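# Untangle coloured wires and sort each colour into a bin

## Task

Separate the tangled wires so that each colour goes into its own bin, with no wire still caught or twisted around a wire of a different colour. Every wire has to lie on the floor of its bin. A small end or loop may poke over the rim, but it must not droop more than about a finger's width down the outside, and it must not reach into a bin that holds another colour. The task fails if any part of a wire hangs over the table edge. Dragging or squeezing two wires hard against each other may also fail it.

## Robot and tools

Robot: two arms, left_arm and right_arm, each with a two-finger gripper. left_arm sits on the +y side (arm names do not match image sides). Calibrated bases in the scene frame: left_arm at (-0.015, +0.340, 0) m, right_arm at (-0.024, -0.237, 0) m, each turned only slightly about z. A camera stand is behind the arms. Objects may occasionally get a small external nudge.

Frame: the scene frame has its origin at table-top height, midway between the nominal bases. +z is up, +x points out over the table, +y toward left_arm. Reported hand positions (metres) and quaternions (wxyz) use this frame and may be off by a few centimetres, more at long reach. A gripper's fingers point along its own +z and spread along its own y. end_effector_position is the spot between the pads, roughly 1 cm short of the tips.

Row format (used by execute_actions and move): 14 numbers, each in [-1, 1], always for both arms: left_arm's dx, dy, dz, rx, ry, rz, opening, then right_arm's seven in the same order. dx, dy, dz are a position offset along the scene axes; rx, ry, rz form one rotation vector, turning about the hand's position. Scale: 1.0 equals 0.6 m for position and 180 degrees for rotation. These six are offsets, not poses: they are measured from the arm's Hand target at the start of the action or call, so sending the same offset twice moves the arm twice. Six zeros re-request the current Hand target. Opening is absolute: +1 fully open (0.094 m), -1 closed. A 0 in the opening slot is a real command, so resend the present opening to keep a gripper unchanged.

execute_actions(actions, cameras): actions is a list of actions; each action is a list of up to 15 rows, one per 1/30 s step, every row counted from the action's starting Hand target; a short action repeats its final row. Each action costs 0.5 s. An empty list returns state plus all camera images. cameras picks images by name, ["all"] or [].

move(target, speed, blend, opening_speed, grip_force, blocking, cameras): drives straight-line paths. target is one 14-number row or a list of up to 15 rows; all rows are offsets from the same starting Hand targets, not chained. speed is top path speed in m/s (0.002 to 2.9, default 0.25; rotation up to twice that in rad/s), one value or one per target. blend in metres rounds corners in a list (0 means stop at each). opening_speed is how fast the opening changes, per second on the -1..1 scale, at least 0.2; use it to close gently. grip_force is newtons per finger pad, 10 to 50, one value or one per arm; it persists, and lower values close slowly. blocking=false returns after about 0.5 s while the move continues. Whole move capped at 10 s. Paths do not avoid obstacles or the other arm; faster moves lag, stray and hit harder.

wait(seconds 0 to 10): lets time pass holding last commands. stop(): brakes a running move. zoom_image(camera, region [x0, y0, x1, y1] in pixels, at most 504 by 504): enlarges part of that camera's newest image. finished_scene(scene 1 or 2): ends the scene irreversibly; the goal must hold without the robot.

Cameras (672x504 each): cam_head_left, cam_head_right, cam_high, cam_left_wrist, cam_right_wrist.

Results: end_effector_position and quaternion per arm; Hand target (last commanded pose after clipping, the base for next offsets); grip_measured on the -1..1 scale (reads up to about 2.5 mm wide when empty; the last Joint positions entry is opening in metres); Joint positions, Joint velocities (may be omitted if all are within noise), Joint torques (include the arm's own weight, carry per-unit offsets, first three wrap at ±28 N m); Tool commands; motor temperatures; step readings of hand position for action calls. A move adds a "move:" line such as done, off_target, moving, held or fault, with limits=paced (pose clipped) or limits=held (steps withheld). done means within 10 mm and 2 degrees and at rest; neither done nor off_target tells you about contact.

Behaviour: orientation commands are clipped to 40 degrees from the measured one each step. Friction and weight can leave a gripper a few centimetres short; resend the missing distance as an offset. A blocked arm keeps pushing until commanded back past its gripper. Keep paths away from an arm's own base, which can flip its shoulder. Joint ranges (rad): waist -2.618 to 3.054, shoulder 0 to 3.142, elbow 0 to 3.142 (straight 2.901), wrist pitch ±1.571, wrist yaw ±1.571, wrist roll ±2.094. Grip force rises roughly 1 N per 0.001 below first touch, then can jump to the full limit near 20 N; to release, command an opening well above grip_measured.

Avoid: any contact or squeeze between the two arms or grippers (can end the scene); hard hits on the table or fixtures; dropping wires or releasing them while moving; wires or anything falling or hanging off the table; yanking wires against each other; strain on wrist camera cables; arm stops. Motor heat builds from holding loads, stretched poses or pushing at unreachable targets: MOTOR HOT appears at 75 °C, at 90 °C that arm folds and is disabled, at 100 °C it goes limp. Time spent thinking also runs the clock; smooth, low-effort motion is better.

Each tool is called after ">>>" by a JSON object that holds its "op" and its "data", one argument or row to a line.

## Session

>>> {"op": "execute_actions", "data": {
  "actions": []
}}

Scene clock: 0.00 s.
left_arm: end_effector_position=(+0.3006, +0.2434, +0.1562) grip_measured=+1.000 end_effector_quat_wxyz=(+0.234, +0.126, +0.943, -0.201) | right_arm: end_effector_position=(+0.3749, -0.1187, +0.1643) grip_measured=+1.000 end_effector_quat_wxyz=(+0.155, -0.020, +0.987, +0.027)
Joint positions: left_arm=[-0.109 1.348 1.062 -0.804 0.421 0.087 0.094] | right_arm=[0.313 1.832 1.706 -1.131 0.034 0.256 0.094]
Joint velocities: within noise
Joint torques (N m): no reading
Motor temperatures (°C): left_arm=[33 34 42 32 31 33 34] | right_arm=[32 32 38 36 34 32 33]
Heat: left arm: 42 °C; right arm: 38 °C.
Hand target: left_arm +0.3003, +0.2423, +0.1594; +0.237, +0.129, +0.941, -0.204 | right_arm +0.3761, -0.1186, +0.1707; +0.163, -0.020, +0.986, +0.028
Tool commands: left_gripper/opening=+1.0 right_gripper/opening=+1.0

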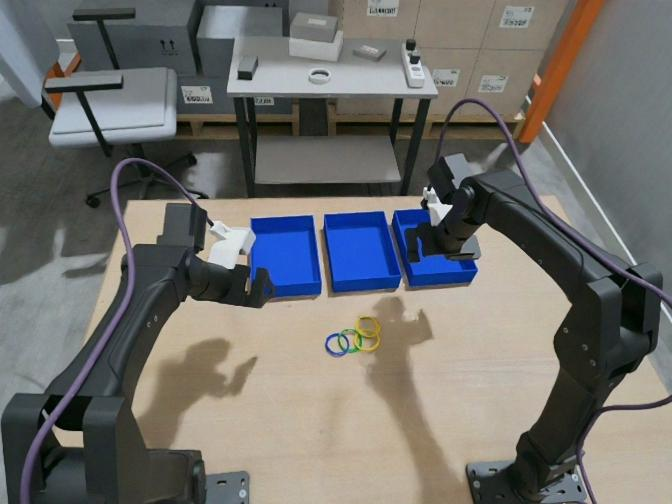

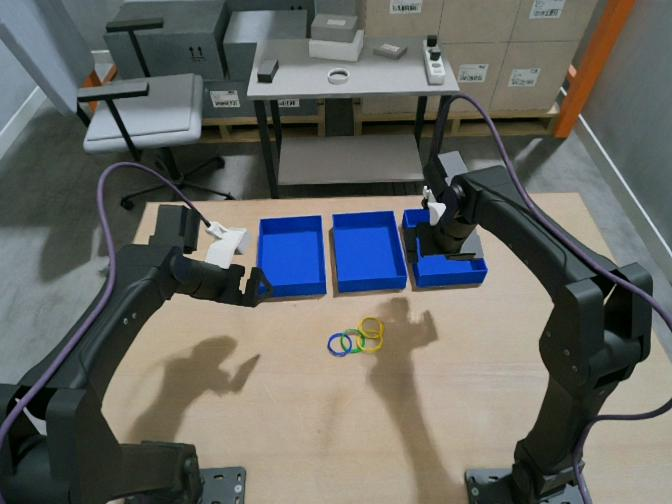

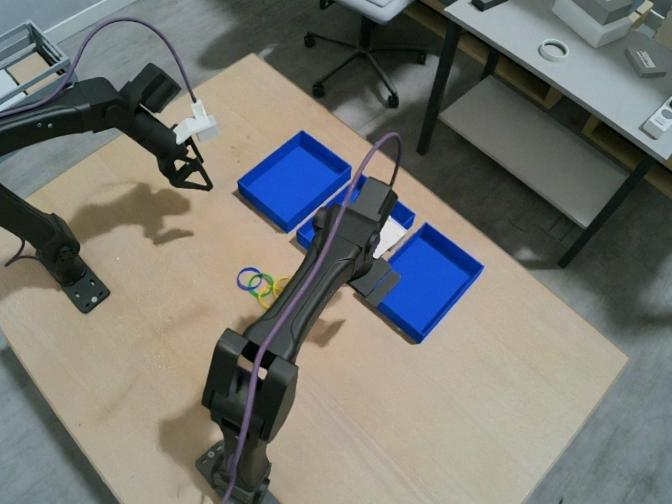

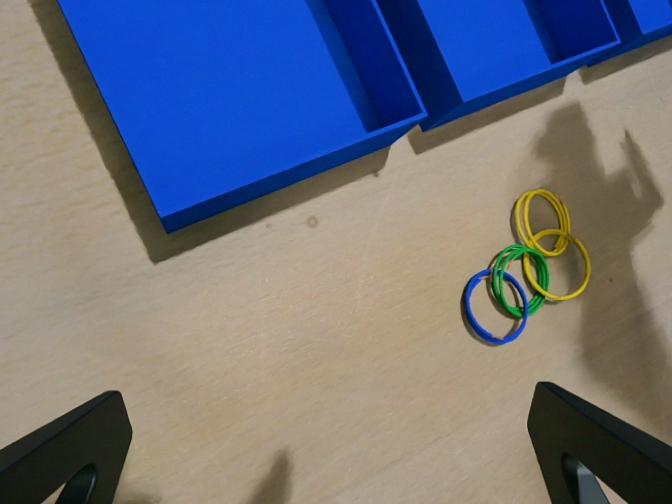

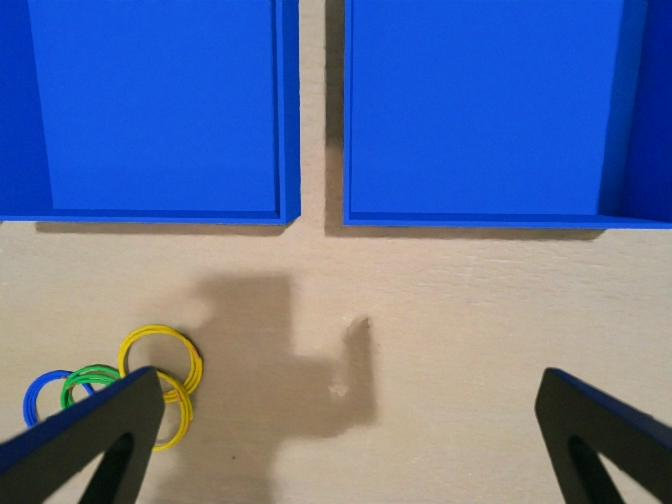

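>>> {"op": "zoom_image", "data": {
  "camera": "cam_left_wrist",
  "region": [440, 170, 620, 360]
}}

>>> {"op": "zoom_image", "data": {
  "camera": "cam_head_right",
  "region": [310, 300, 410, 370]
}}

>>> {"op": "zoom_image", "data": {
  "camera": "cam_right_wrist",
  "region": [0, 300, 220, 465]
}}

Scaled by 2.653 from the camera's 672x504 image, which has a finer 960x720 frame.

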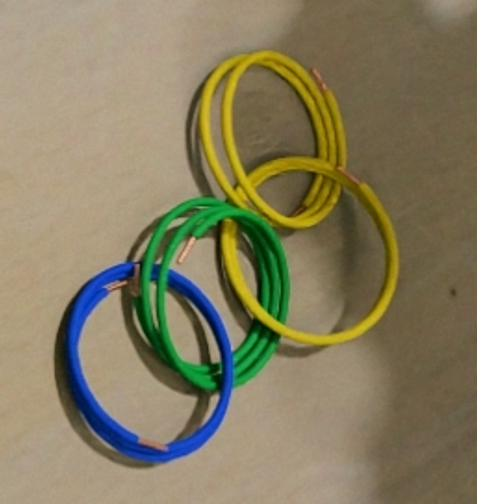

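Scaled by 5.040 from the camera's 672x504 image, which has a finer 960x720 frame.

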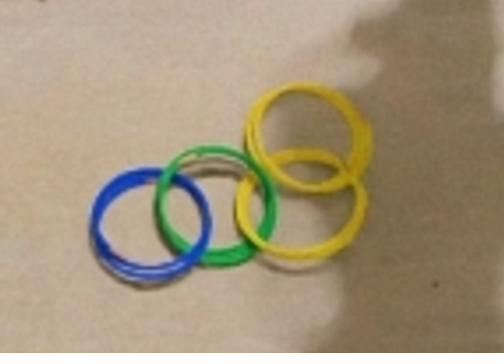

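Scaled by 2.291 from the camera's 672x504 image, which has a finer 960x720 frame.

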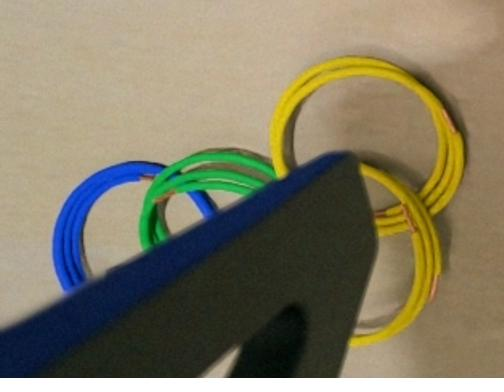

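>>> {"op": "move", "data": {
  "target": [-0.05,-0.3,0,0.133,0.154,0.084,1,0,-0.1,0.05,0,0,0,1],
  "cameras": ["all"]
}}

Scene clock: 37.43 s.
left_arm: end_effector_position=(+0.2689, +0.0602, +0.1602) grip_measured=+1.000 end_effector_quat_wxyz=(+0.007, +0.005, +1.000, -0.014) | right_arm: end_effector_position=(+0.3739, -0.1794, +0.1764) grip_measured=+1.000 end_effector_quat_wxyz=(+0.135, -0.018, +0.991, +0.020)
Joint positions: left_arm=[-0.81 2.071 2.073 -1.543 0.009 -0.766 0.094] | right_arm=[0.151 1.824 1.757 -1.231 -0.006 0.104 0.094]
Joint torques (N m): left_arm=[0.21 -9.52 6.93 0.05 -0.03 -0.13] | right_arm=[-0.31 -11.23 9.02 0.72 -0.19 -0.08]
Motor temperatures (°C): left_arm=[33 37 46 34 32 33 34] | right_arm=[32 39 42 36 34 32 33]
Heat: left arm: 46 °C; right arm: 42 °C.
Hand target: left_arm +0.2702, +0.0623, +0.1595; +0.000, +0.000, +1.000, +0.001 | right_arm +0.3762, -0.1786, +0.2006; +0.164, -0.020, +0.986, +0.028
Off the commanded pose: left_arm 0.003 m, 2 deg | right_arm 0.024 m, 3 deg.
joint sent to its limit (left arm) — joint 4 (wrist pitch), lower limit. The joint targets still meet the commanded pose.
move: off_target (right_arm)

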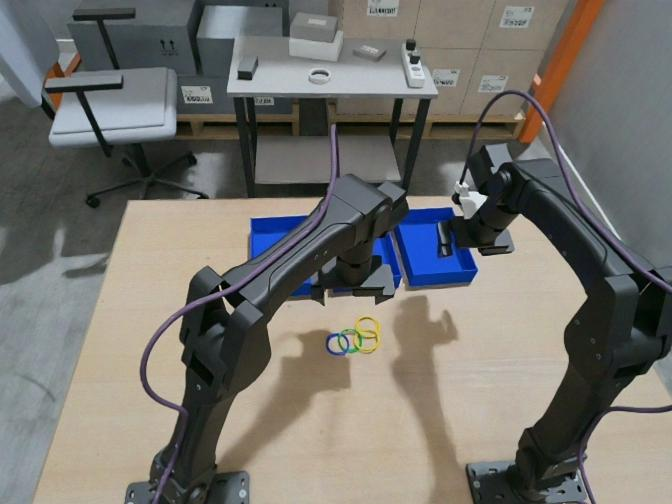

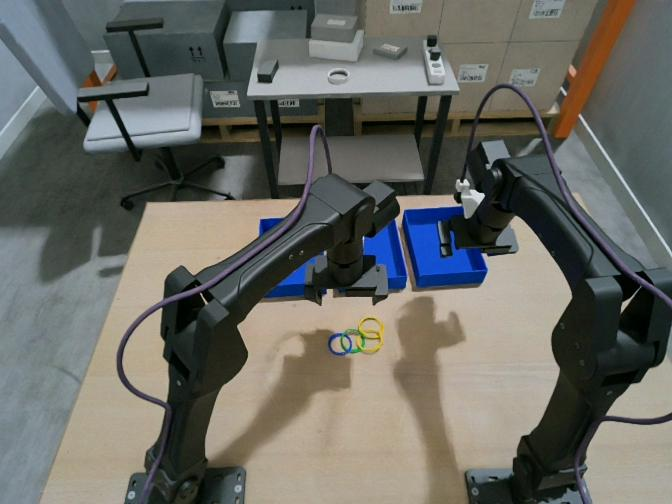

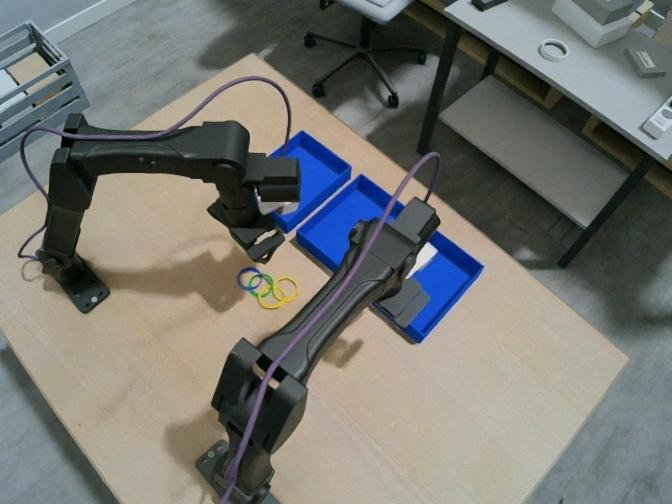

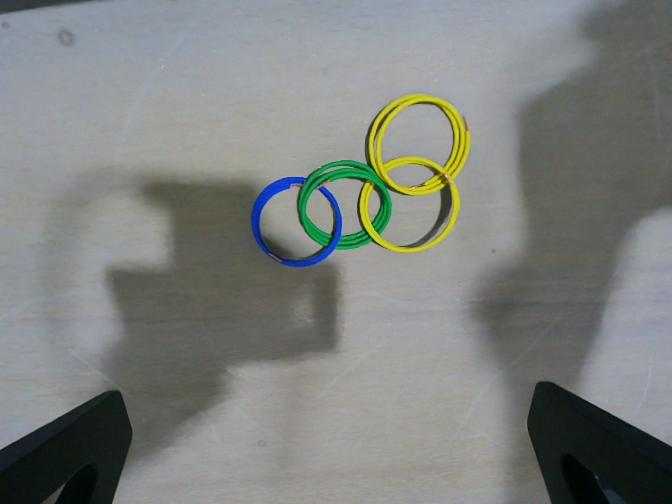

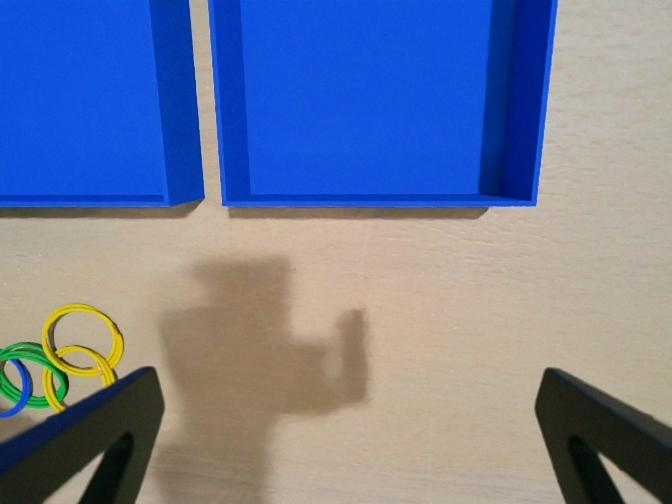

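>>> {"op": "zoom_image", "data": {
  "camera": "cam_left_wrist",
  "region": [240, 80, 360, 280]
}}

>>> {"op": "zoom_image", "data": {
  "camera": "cam_left_wrist",
  "region": [340, 80, 480, 270]
}}

Scaled by 2.520 from the camera's 672x504 image, which has a finer 960x720 frame.

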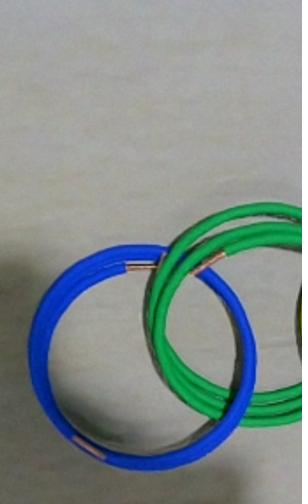

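Scaled by 2.653 from the camera's 672x504 image, which has a finer 960x720 frame.

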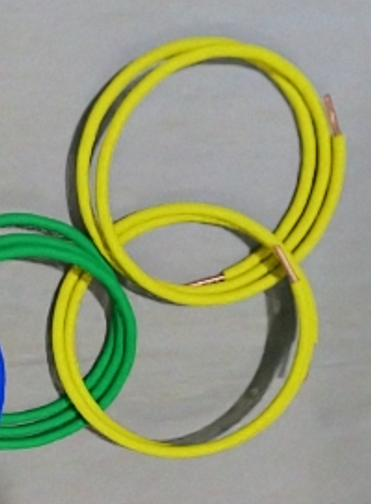

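>>> {"op": "move", "data": {
  "target": [0.02,-0.05,-0.14,0,0,0,1,0,0,0,0,0,0,1],
  "cameras": ["cam_left_wrist"]
}}

>>> {"op": "zoom_image", "data": {
  "camera": "cam_left_wrist",
  "region": [140, 60, 340, 280]
}}

>>> {"op": "zoom_image", "data": {
  "camera": "cam_left_wrist",
  "region": [320, 60, 520, 280]
}}

Scene clock: 53.17 s.
left_arm: end_effector_position=(+0.2794, +0.0352, +0.0780) grip_measured=+1.000 end_effector_quat_wxyz=(-0.008, +0.002, +1.000, +0.001) | right_arm: end_effector_position=(+0.3738, -0.1794, +0.1764) grip_measured=+1.000 end_effector_quat_wxyz=(+0.135, -0.018, +0.991, +0.020)
Joint positions: left_arm=[-0.835 2.198 1.943 -1.328 0.009 -0.796 0.094] | right_arm=[0.151 1.824 1.757 -1.231 -0.006 0.104 0.094]
Joint torques (N m): left_arm=[-0.42 -11.45 5.15 0.34 -0.07 -0.1] | right_arm=[-0.31 -11.25 9.03 0.71 -0.19 -0.08]
Heat: left arm: 48 °C; right arm: 45 °C.
Hand target: left_arm +0.2822, +0.0323, +0.0754; +0.000, +0.000, +1.000, +0.001 | right_arm +0.3761, -0.1786, +0.2006; +0.163, -0.020, +0.986, +0.028
Off the commanded pose: left_arm 0.005 m, 1 deg | right_arm 0.024 m, 4 deg.
move: off_target (right_arm)
Images, in order (width x height): cam_left_wrist 672x504.

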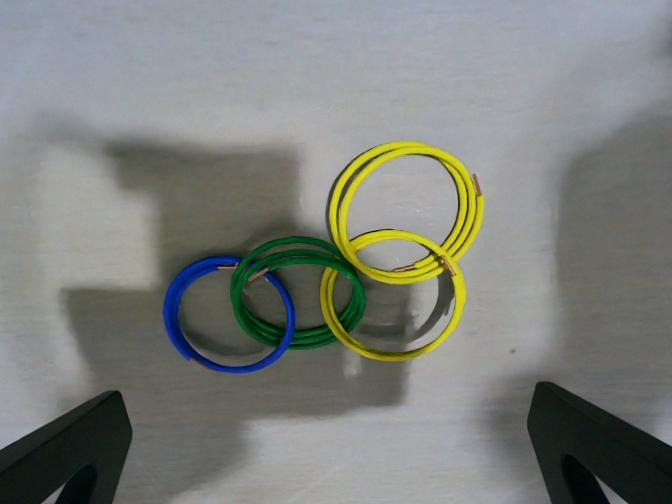

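Scaled by 2.291 from the camera's 672x504 image, which has a finer 960x720 frame.

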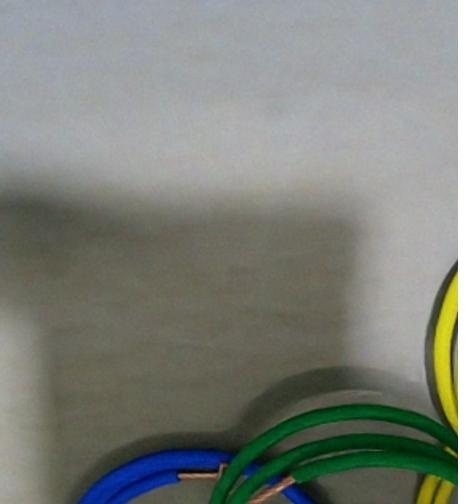

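Scaled by 2.291 from the camera's 672x504 image, which has a finer 960x720 frame.

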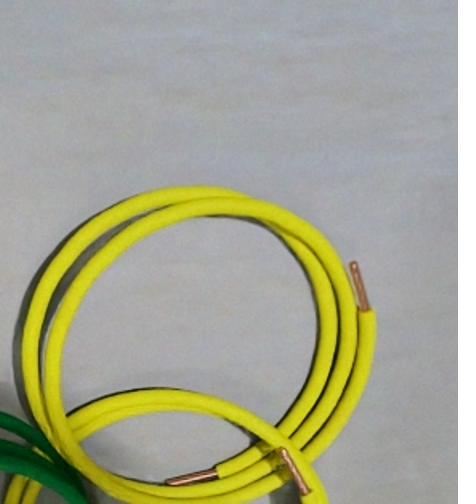

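>>> {"op": "zoom_image", "data": {
  "camera": "cam_left_wrist",
  "region": [155, 230, 305, 385]
}}

>>> {"op": "zoom_image", "data": {
  "camera": "cam_left_wrist",
  "region": [225, 225, 375, 365]
}}

>>> {"op": "zoom_image", "data": {
  "camera": "cam_left_wrist",
  "region": [310, 220, 480, 370]
}}

Scaled by 3.252 from the camera's 672x504 image, which has a finer 960x720 frame.

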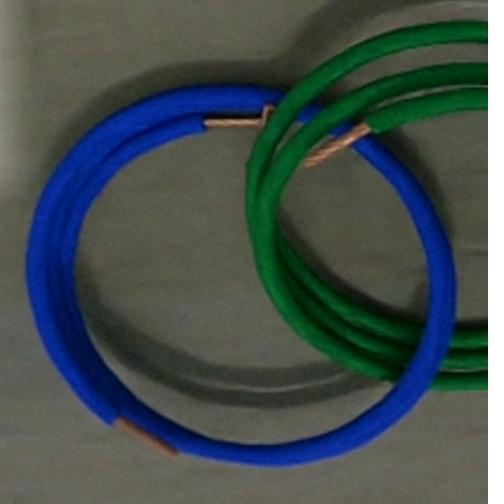

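Scaled by 3.360 from the camera's 672x504 image, which has a finer 960x720 frame.

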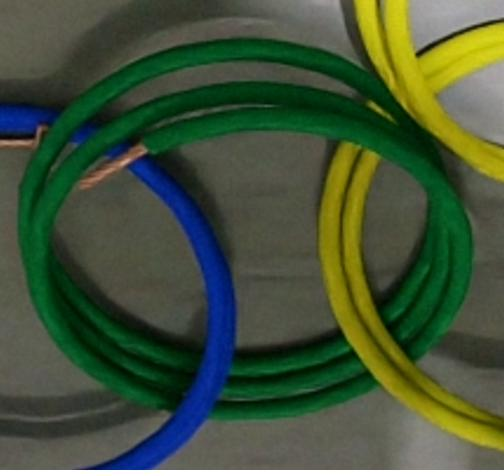

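Scaled by 2.965 from the camera's 672x504 image, which has a finer 960x720 frame.

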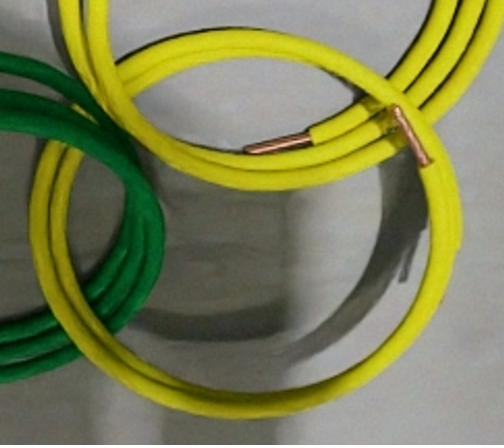

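>>> {"op": "move", "data": {
  "target": [-0.048,0.1130,-0.05,0,0,0,-0.4,0,0,0,0,0,0,1],
  "cameras": ["cam_left_wrist","cam_head_left"]
}}

>>> {"op": "zoom_image", "data": {
  "camera": "cam_head_left",
  "region": [280, 240, 420, 380]
}}

Scene clock: 133.10 s.
left_arm: end_effector_position=(+0.2507, +0.1005, +0.0409) grip_measured=-0.397 end_effector_quat_wxyz=(-0.013, -0.005, +1.000, +0.008) | right_arm: end_effector_position=(+0.3738, -0.1794, +0.1764) grip_measured=+1.000 end_effector_quat_wxyz=(+0.135, -0.018, +0.991, +0.020)
Joint positions: left_arm=[-0.767 1.973 1.451 -1.079 0.006 -0.742 0.028] | right_arm=[0.151 1.824 1.757 -1.231 -0.006 0.104 0.094]
Joint torques (N m): left_arm=[0.05 -11.84 4.49 0.35 -0.02 0.04] | right_arm=[-0.32 -11.25 9.02 0.71 -0.19 -0.07]
Motor temperatures (°C): left_arm=[33 43 46 32 32 33 34] | right_arm=[32 45 48 36 34 32 33]
Heat: left arm: 46 °C; right arm: 48 °C.
Hand target: left_arm +0.2534, +0.1001, +0.0454; +0.000, -0.001, +1.000, +0.001 | right_arm +0.3761, -0.1786, +0.2006; +0.163, -0.020, +0.986, +0.028
Off the commanded pose: left_arm 0.005 m, 2 deg | right_arm 0.024 m, 4 deg.
move: off_target (right_arm)
Images, in order (width x height): cam_head_left 672x504, cam_left_wrist 672x504.

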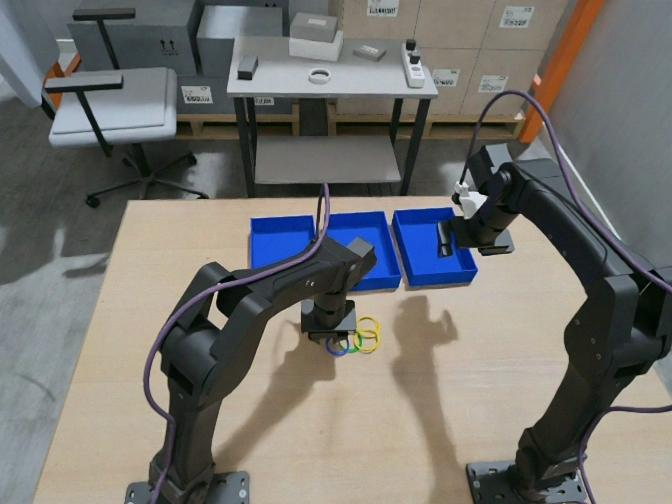

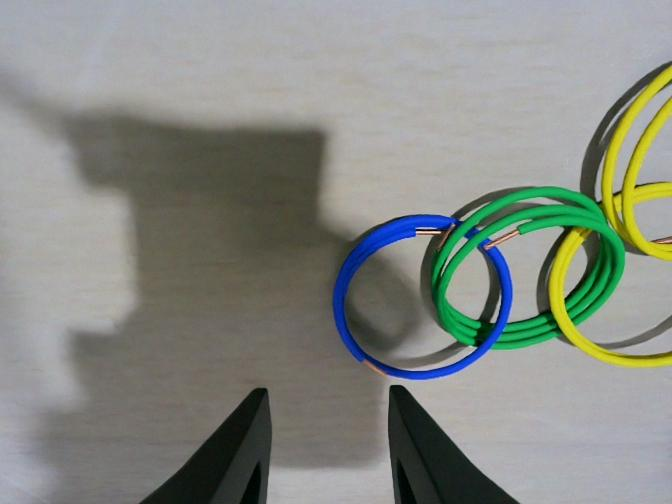

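Scaled by 3.600 from the camera's 672x504 image, which has a finer 960x720 frame.

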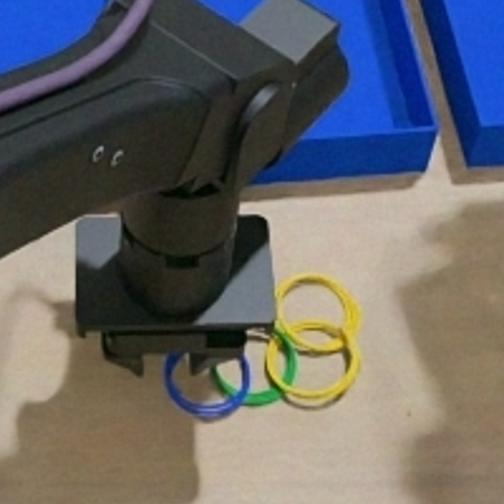

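>>> {"op": "move", "data": {
  "target": [0.0102,-0.006,-0.048,0,0,0,-0.4,0,0,0,0,0,0,1],
  "speed": 0.06,
  "cameras": ["cam_left_wrist","cam_head_left"]
}}

>>> {"op": "zoom_image", "data": {
  "camera": "cam_head_left",
  "region": [280, 290, 400, 380]
}}

Scene clock: 148.00 s.
left_arm: end_effector_position=(+0.2578, +0.0941, +0.0249) grip_measured=-0.397 end_effector_quat_wxyz=(+0.000, -0.003, +1.000, -0.005) | right_arm: end_effector_position=(+0.3738, -0.1794, +0.1764) grip_measured=+1.000 end_effector_quat_wxyz=(+0.135, -0.018, +0.991, +0.020)
Joint positions: left_arm=[-0.767 1.993 1.413 -0.984 0.006 -0.738 0.028] | right_arm=[0.151 1.824 1.757 -1.231 -0.006 0.104 0.094]
Joint torques (N m): left_arm=[0.59 -8.81 4.66 0.42 -0.03 0.11] | right_arm=[-0.32 -11.25 9.03 0.71 -0.19 -0.08]
Heat: left arm: 46 °C; right arm: 48 °C.
Hand target: left_arm +0.2595, +0.0965, +0.0167; +0.000, -0.001, +1.000, +0.001 | right_arm +0.3761, -0.1786, +0.2006; +0.163, -0.020, +0.986, +0.028
Off the commanded pose: left_arm 0.009 m, 1 deg | right_arm 0.024 m, 4 deg.
move: off_target (right_arm)
Images, in order (width x height): cam_head_left 672x504, cam_left_wrist 672x504.

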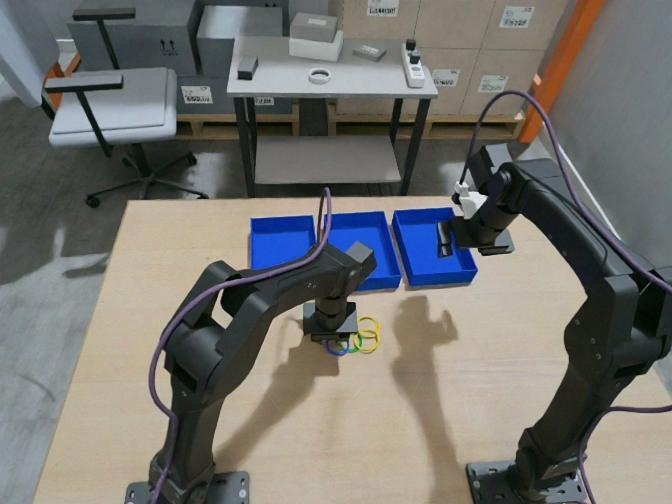

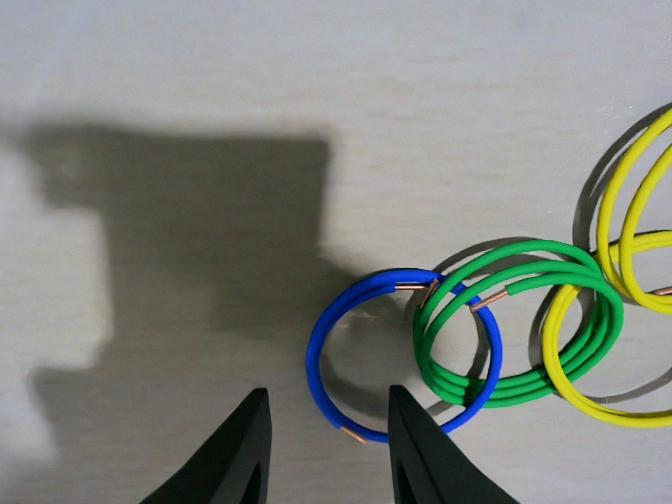

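Scaled by 4.200 from the camera's 672x504 image, which has a finer 960x720 frame.

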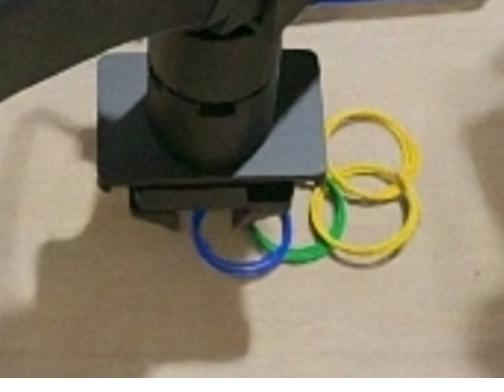

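>>> {"op": "move", "data": {
  "target": [0.001,0.005,-0.012,0,0,0,-0.4,0,0,0,0,0,0,1],
  "speed": 0.04,
  "cameras": ["cam_left_wrist"]
}}

Scene clock: 158.30 s.
left_arm: end_effector_position=(+0.2582, +0.0953, +0.0196) grip_measured=-0.397 end_effector_quat_wxyz=(+0.003, -0.001, +1.000, -0.007) | right_arm: end_effector_position=(+0.3738, -0.1794, +0.1764) grip_measured=+1.000 end_effector_quat_wxyz=(+0.135, -0.018, +0.991, +0.020)
Joint positions: left_arm=[-0.764 1.993 1.39 -0.956 0.006 -0.731 0.028] | right_arm=[0.151 1.824 1.757 -1.231 -0.006 0.104 0.094]
Joint torques (N m): left_arm=[0.73 -8.17 4.4 0.35 0.01 0.07] | right_arm=[-0.31 -11.25 9.02 0.72 -0.19 -0.07]
Heat: left arm: 47 °C; right arm: 49 °C.
Hand target: left_arm +0.2601, +0.0995, +0.0095; +0.000, +0.000, +1.000, +0.001 | right_arm +0.3761, -0.1786, +0.2006; +0.163, -0.020, +0.986, +0.028
Off the commanded pose: left_arm 0.011 m, 1 deg | right_arm 0.024 m, 4 deg.
move: off_target (left_arm, right_arm)
Images, in order (width x height): cam_left_wrist 672x504.

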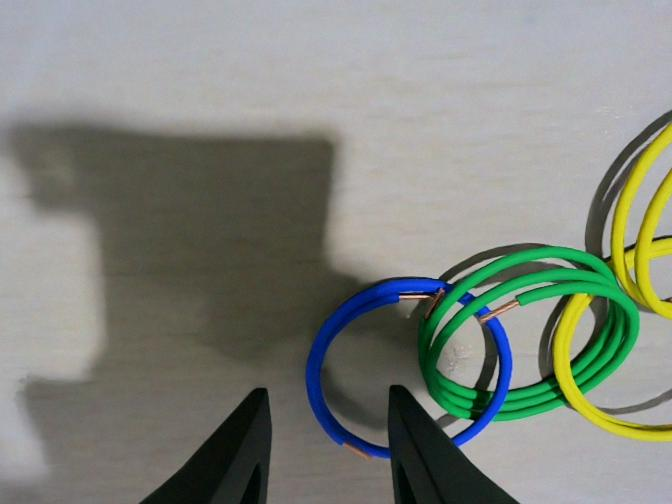

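>>> {"op": "move", "data": {
  "target": [0.003,0.003,-0.014,0,0,0,-0.4,0,0,0,0,0,0,1],
  "speed": 0.04,
  "cameras": ["cam_left_wrist"]
}}

>>> {"op": "zoom_image", "data": {
  "camera": "cam_left_wrist",
  "region": [220, 254, 540, 504]
}}

Scene clock: 166.57 s.
left_arm: end_effector_position=(+0.2603, +0.0975, +0.0102) grip_measured=-0.397 end_effector_quat_wxyz=(+0.002, -0.001, +1.000, -0.006) | right_arm: end_effector_position=(+0.3738, -0.1794, +0.1764) grip_measured=+1.000 end_effector_quat_wxyz=(+0.135, -0.018, +0.991, +0.020)
Joint positions: left_arm=[-0.756 2.009 1.374 -0.926 0.006 -0.724 0.028] | right_arm=[0.151 1.824 1.757 -1.231 -0.006 0.104 0.094]
Joint torques (N m): left_arm=[0.87 -8.55 4.49 0.39 -0.05 0.07] | right_arm=[-0.32 -11.25 9.02 0.71 -0.19 -0.07]
Heat: left arm: 47 °C; right arm: 49 °C.
Hand target: left_arm +0.2619, +0.1013, +0.0010; +0.000, -0.001, +1.000, +0.001 | right_arm +0.3761, -0.1786, +0.2006; +0.163, -0.020, +0.986, +0.028
Off the commanded pose: left_arm 0.010 m, 1 deg | right_arm 0.024 m, 4 deg.
move: off_target (right_arm)
Images, in order (width x height): cam_left_wrist 672x504.

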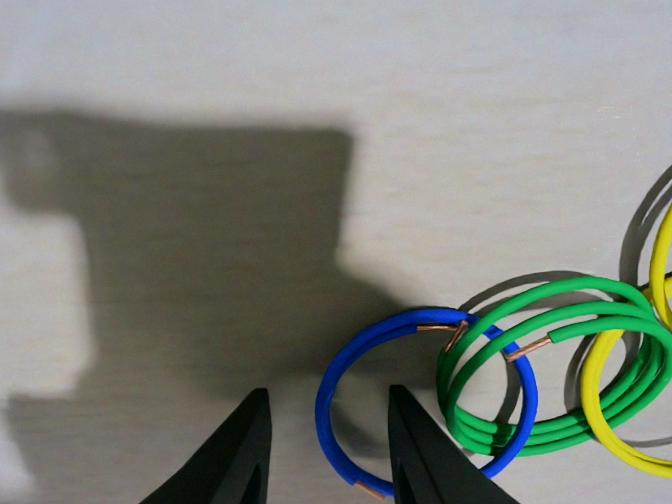

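Scaled by 1.575 from the camera's 672x504 image, which has a finer 960x720 frame.

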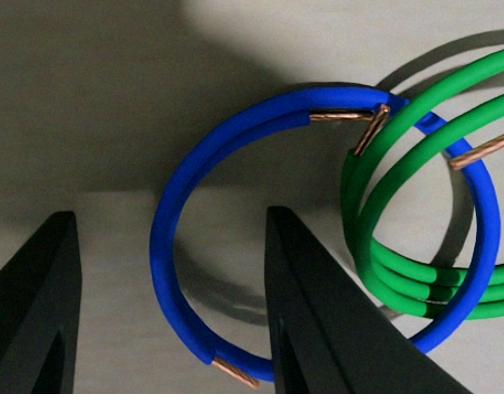

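>>> {"op": "move", "data": {
  "target": [0,0,0.001,0,0,0,-0.95,0,0,0,0,0,0,1],
  "grip_force": [20,20],
  "opening_speed": 0.3,
  "cameras": ["cam_left_wrist"]
}}

>>> {"op": "move", "data": {
  "target": [0,0,0.1,0,0,0,-0.95,0,0,0,0,0,0,1],
  "speed": 0.05,
  "cameras": ["cam_left_wrist","cam_head_left"]
}}

>>> {"op": "zoom_image", "data": {
  "camera": "cam_left_wrist",
  "region": [260, 254, 580, 504]
}}

>>> {"op": "zoom_image", "data": {
  "camera": "cam_head_left",
  "region": [280, 290, 400, 380]
}}

Scene clock: 196.73 s.
left_arm: end_effector_position=(+0.2603, +0.0975, +0.0102) grip_measured=-0.935 end_effector_quat_wxyz=(+0.002, -0.001, +1.000, -0.006) | right_arm: end_effector_position=(+0.3738, -0.1794, +0.1764) grip_measured=+1.000 end_effector_quat_wxyz=(+0.135, -0.018, +0.991, +0.020)
Joint positions: left_arm=[-0.756 2.009 1.374 -0.926 0.006 -0.724 0.003] | right_arm=[0.151 1.824 1.757 -1.231 -0.006 0.104 0.094]
Joint torques (N m): left_arm=[0.62 -8.53 4.68 0.36 -0.05 0.09] | right_arm=[-0.32 -11.25 9.01 0.71 -0.19 -0.07]
Heat: left arm: 45 °C; right arm: 49 °C.
Hand target: left_arm +0.2619, +0.1013, +0.0016; +0.000, +0.000, +1.000, +0.001 | right_arm +0.3761, -0.1786, +0.2006; +0.163, -0.020, +0.986, +0.028
Off the commanded pose: left_arm 0.010 m, 1 deg | right_arm 0.024 m, 4 deg.
grip_force (N): 20, 20
move: off_target (right_arm)
Images, in order (width x height): cam_left_wrist 672x504.

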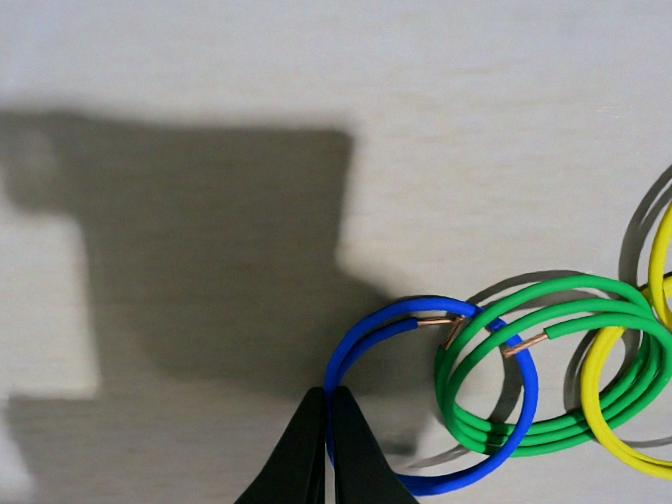

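Scene clock: 198.57 s.
left_arm: end_effector_position=(+0.2572, +0.1002, +0.0488) grip_measured=-0.936 end_effector_quat_wxyz=(-0.011, -0.001, +1.000, +0.006) | right_arm: end_effector_position=(+0.3738, -0.1794, +0.1764) grip_measured=+1.000 end_effector_quat_wxyz=(+0.135, -0.018, +0.991, +0.020)
Joint positions: left_arm=[-0.756 1.978 1.491 -1.108 0.006 -0.724 0.003] | right_arm=[0.151 1.824 1.757 -1.231 -0.006 0.104 0.094]
Joint torques (N m): left_arm=[0.55 -12.1 6.76 -0.03 0 0.08] | right_arm=[-0.32 -11.25 9.02 0.71 -0.19 -0.07]
Heat: left arm: 45 °C; right arm: 49 °C.
Hand target: left_arm +0.2618, +0.1014, +0.0615; +0.000, +0.000, +1.000, +0.001 | right_arm +0.3761, -0.1786, +0.2006; +0.163, -0.020, +0.986, +0.028
Off the commanded pose: left_arm 0.014 m, 1 deg | right_arm 0.024 m, 4 deg.
grip_force (N): 20, 20
move: off_target (left_arm, right_arm)
Images, in order (width x height): cam_head_left 672x504, cam_left_wrist 672x504.

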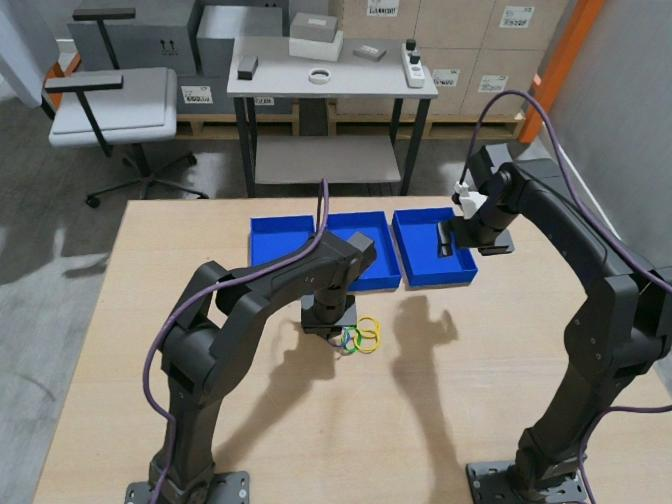

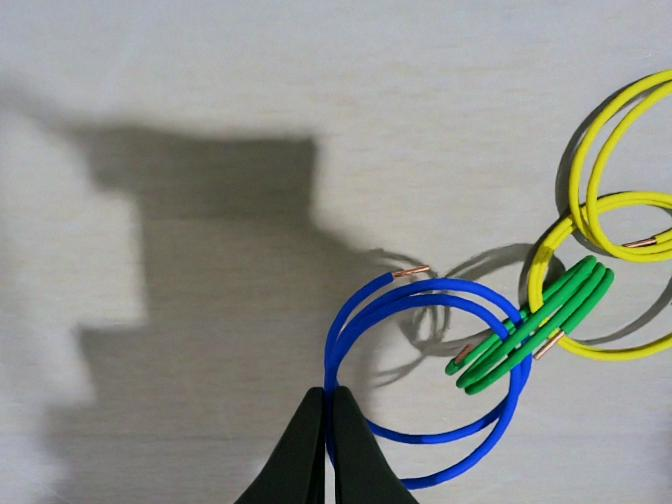

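Scaled by 1.575 from the camera's 672x504 image, which has a finer 960x720 frame.

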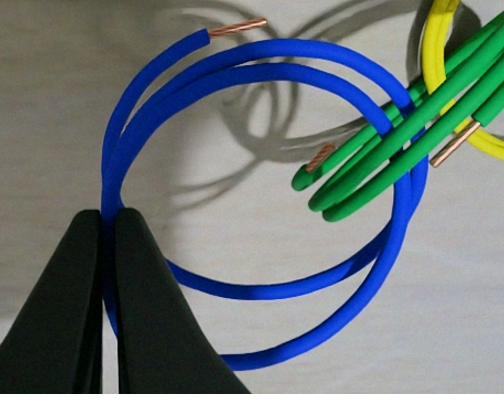

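Scaled by 4.200 from the camera's 672x504 image, which has a finer 960x720 frame.

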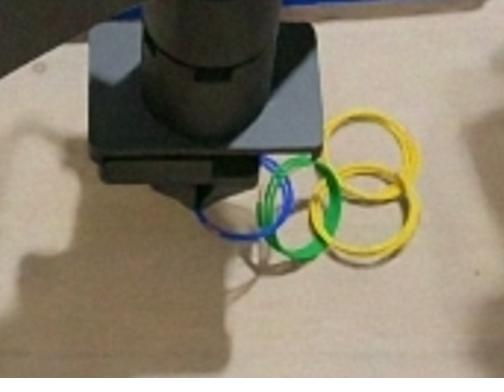

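>>> {"op": "move", "data": {
  "target": [0,0,0.22,0,0,0,-0.95,0,0,0,0,0,0,1],
  "speed": 0.08,
  "cameras": ["cam_left_wrist","cam_head_left","cam_high","cam_right_wrist"]
}}

>>> {"op": "zoom_image", "data": {
  "camera": "cam_left_wrist",
  "region": [260, 204, 580, 504]
}}

>>> {"op": "zoom_image", "data": {
  "camera": "cam_head_left",
  "region": [280, 240, 420, 380]
}}

>>> {"op": "zoom_image", "data": {
  "camera": "cam_high",
  "region": [200, 180, 340, 320]
}}

Scene clock: 250.20 s.
left_arm: end_effector_position=(+0.2614, +0.0965, +0.1812) grip_measured=-0.936 end_effector_quat_wxyz=(+0.017, -0.001, +1.000, -0.019) | right_arm: end_effector_position=(+0.3738, -0.1794, +0.1764) grip_measured=+1.000 end_effector_quat_wxyz=(+0.135, -0.018, +0.991, +0.020)
Joint positions: left_arm=[-0.756 1.929 1.952 -1.543 0.006 -0.724 0.003] | right_arm=[0.151 1.824 1.757 -1.231 -0.006 0.104 0.094]
Joint torques (N m): left_arm=[0.62 -11.22 7.08 0.08 -0.07 0.07] | right_arm=[-0.31 -11.25 9.02 0.71 -0.19 -0.07]
Motor temperatures (°C): left_arm=[33 50 48 32 31 33 35] | right_arm=[32 49 50 36 34 32 33]
Heat: left arm: 50 °C; right arm: 50 °C.
Hand target: left_arm +0.2619, +0.1013, +0.1936; +0.000, +0.000, +1.000, +0.001 | right_arm +0.3761, -0.1786, +0.2006; +0.163, -0.020, +0.986, +0.028
Off the commanded pose: left_arm 0.013 m, 3 deg | right_arm 0.024 m, 4 deg.
joint sent to its limit (left arm) — joint 4 (wrist pitch), lower limit. The joint targets are off in orientation, not in position.
grip_force (N): 20, 20
move: off_target (left_arm, right_arm)
Images, in order (width x height): cam_head_left 672x504, cam_high 672x504, cam_left_wrist 672x504, cam_right_wrist 672x504.

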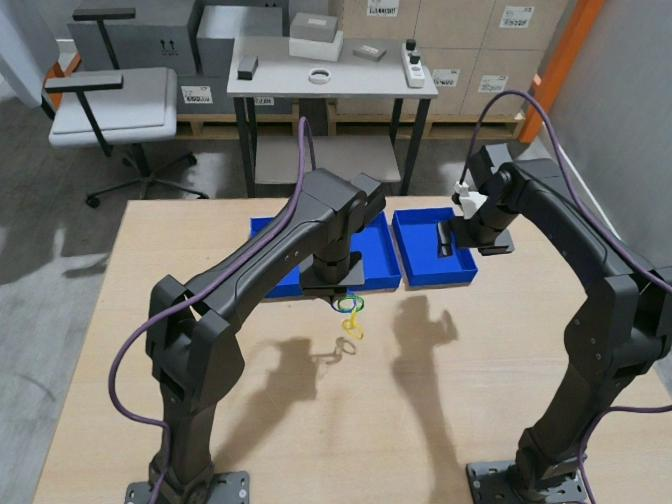

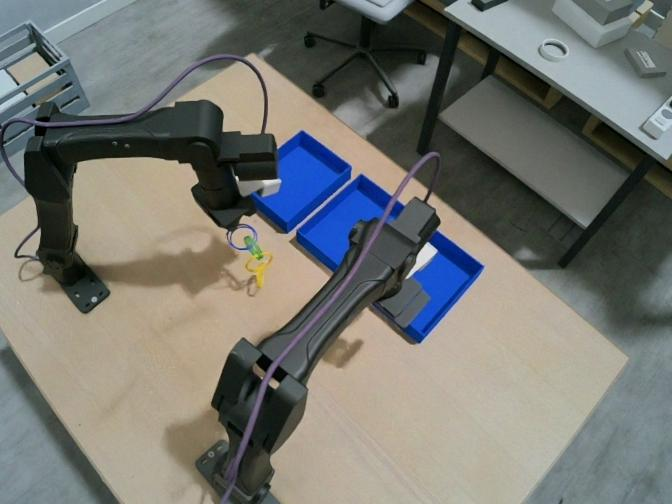

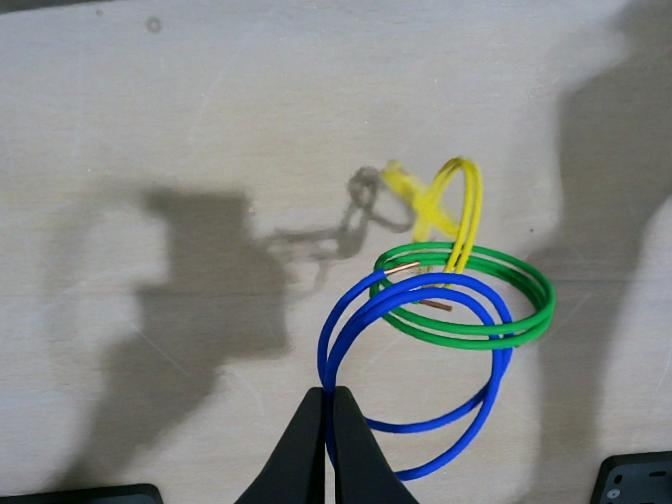

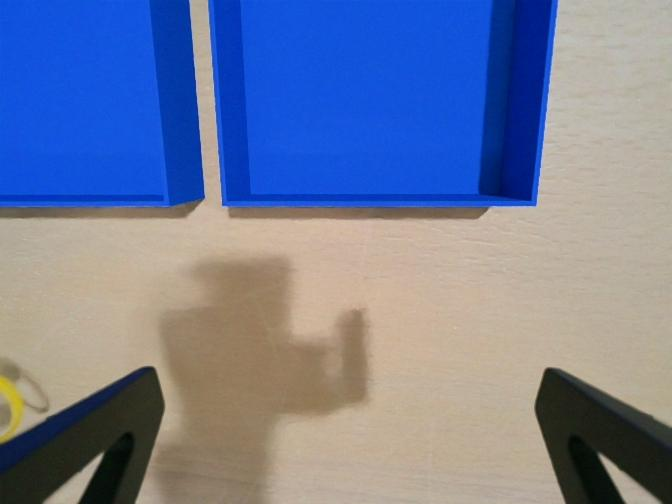

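Scaled by 1.575 from the camera's 672x504 image, which has a finer 960x720 frame.

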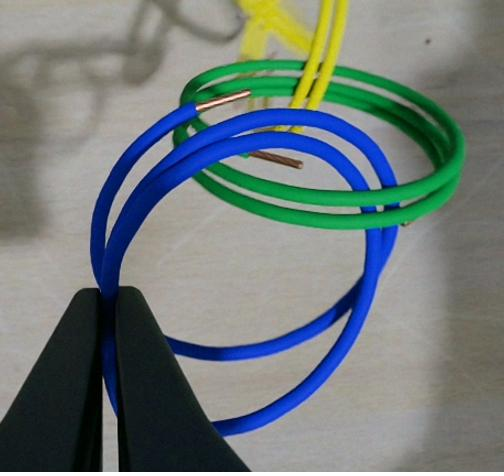

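Scaled by 3.600 from the camera's 672x504 image, which has a finer 960x720 frame.

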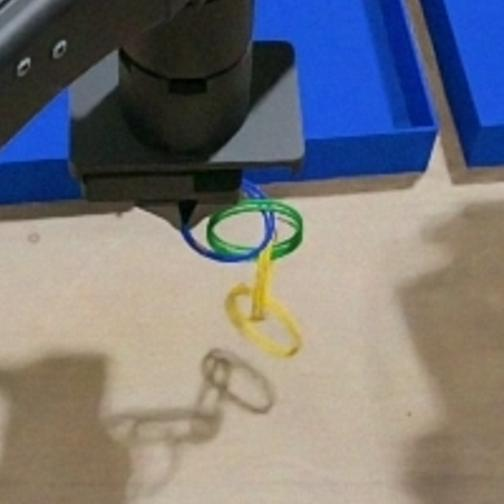

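Scaled by 3.600 from the camera's 672x504 image, which has a finer 960x720 frame.

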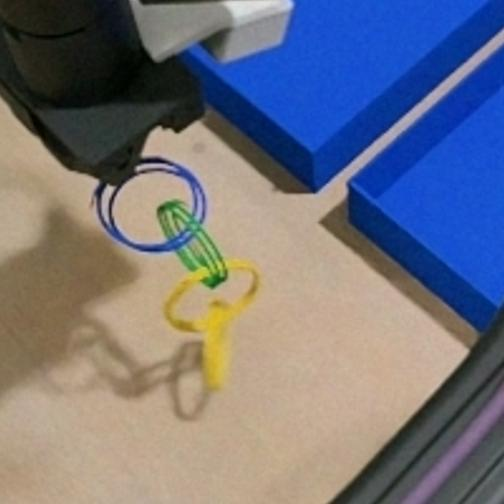

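>>> {"op": "zoom_image", "data": {
  "camera": "cam_left_wrist",
  "region": [300, 240, 440, 420]
}}

>>> {"op": "zoom_image", "data": {
  "camera": "cam_left_wrist",
  "region": [340, 300, 560, 504]
}}

>>> {"op": "zoom_image", "data": {
  "camera": "cam_high",
  "region": [215, 210, 285, 300]
}}

Scaled by 2.800 from the camera's 672x504 image, which has a finer 960x720 frame.

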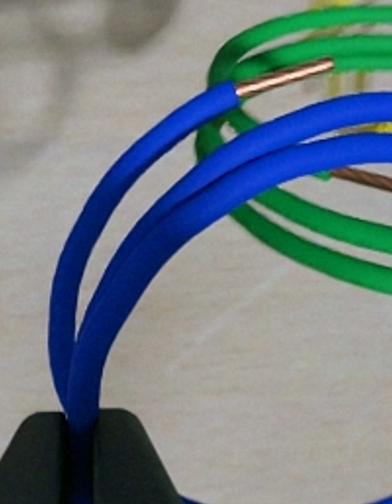

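Scaled by 2.291 from the camera's 672x504 image, which has a finer 960x720 frame.

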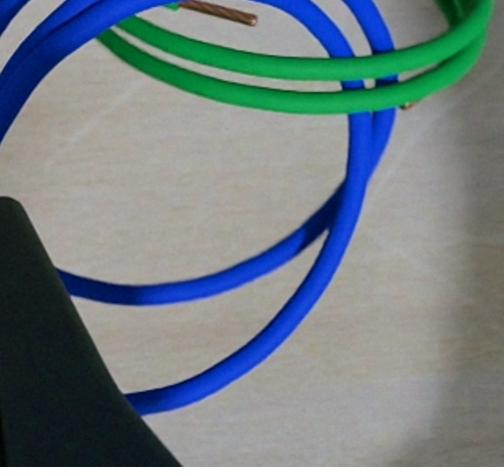

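Scaled by 5.600 from the camera's 672x504 image, which has a finer 960x720 frame.

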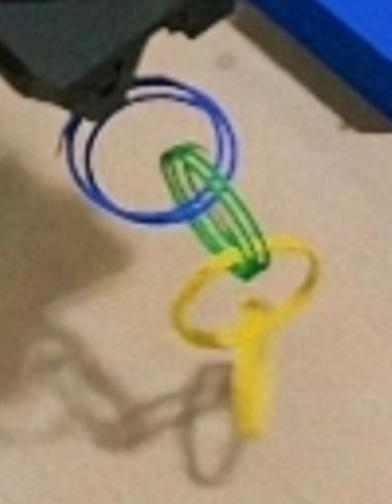

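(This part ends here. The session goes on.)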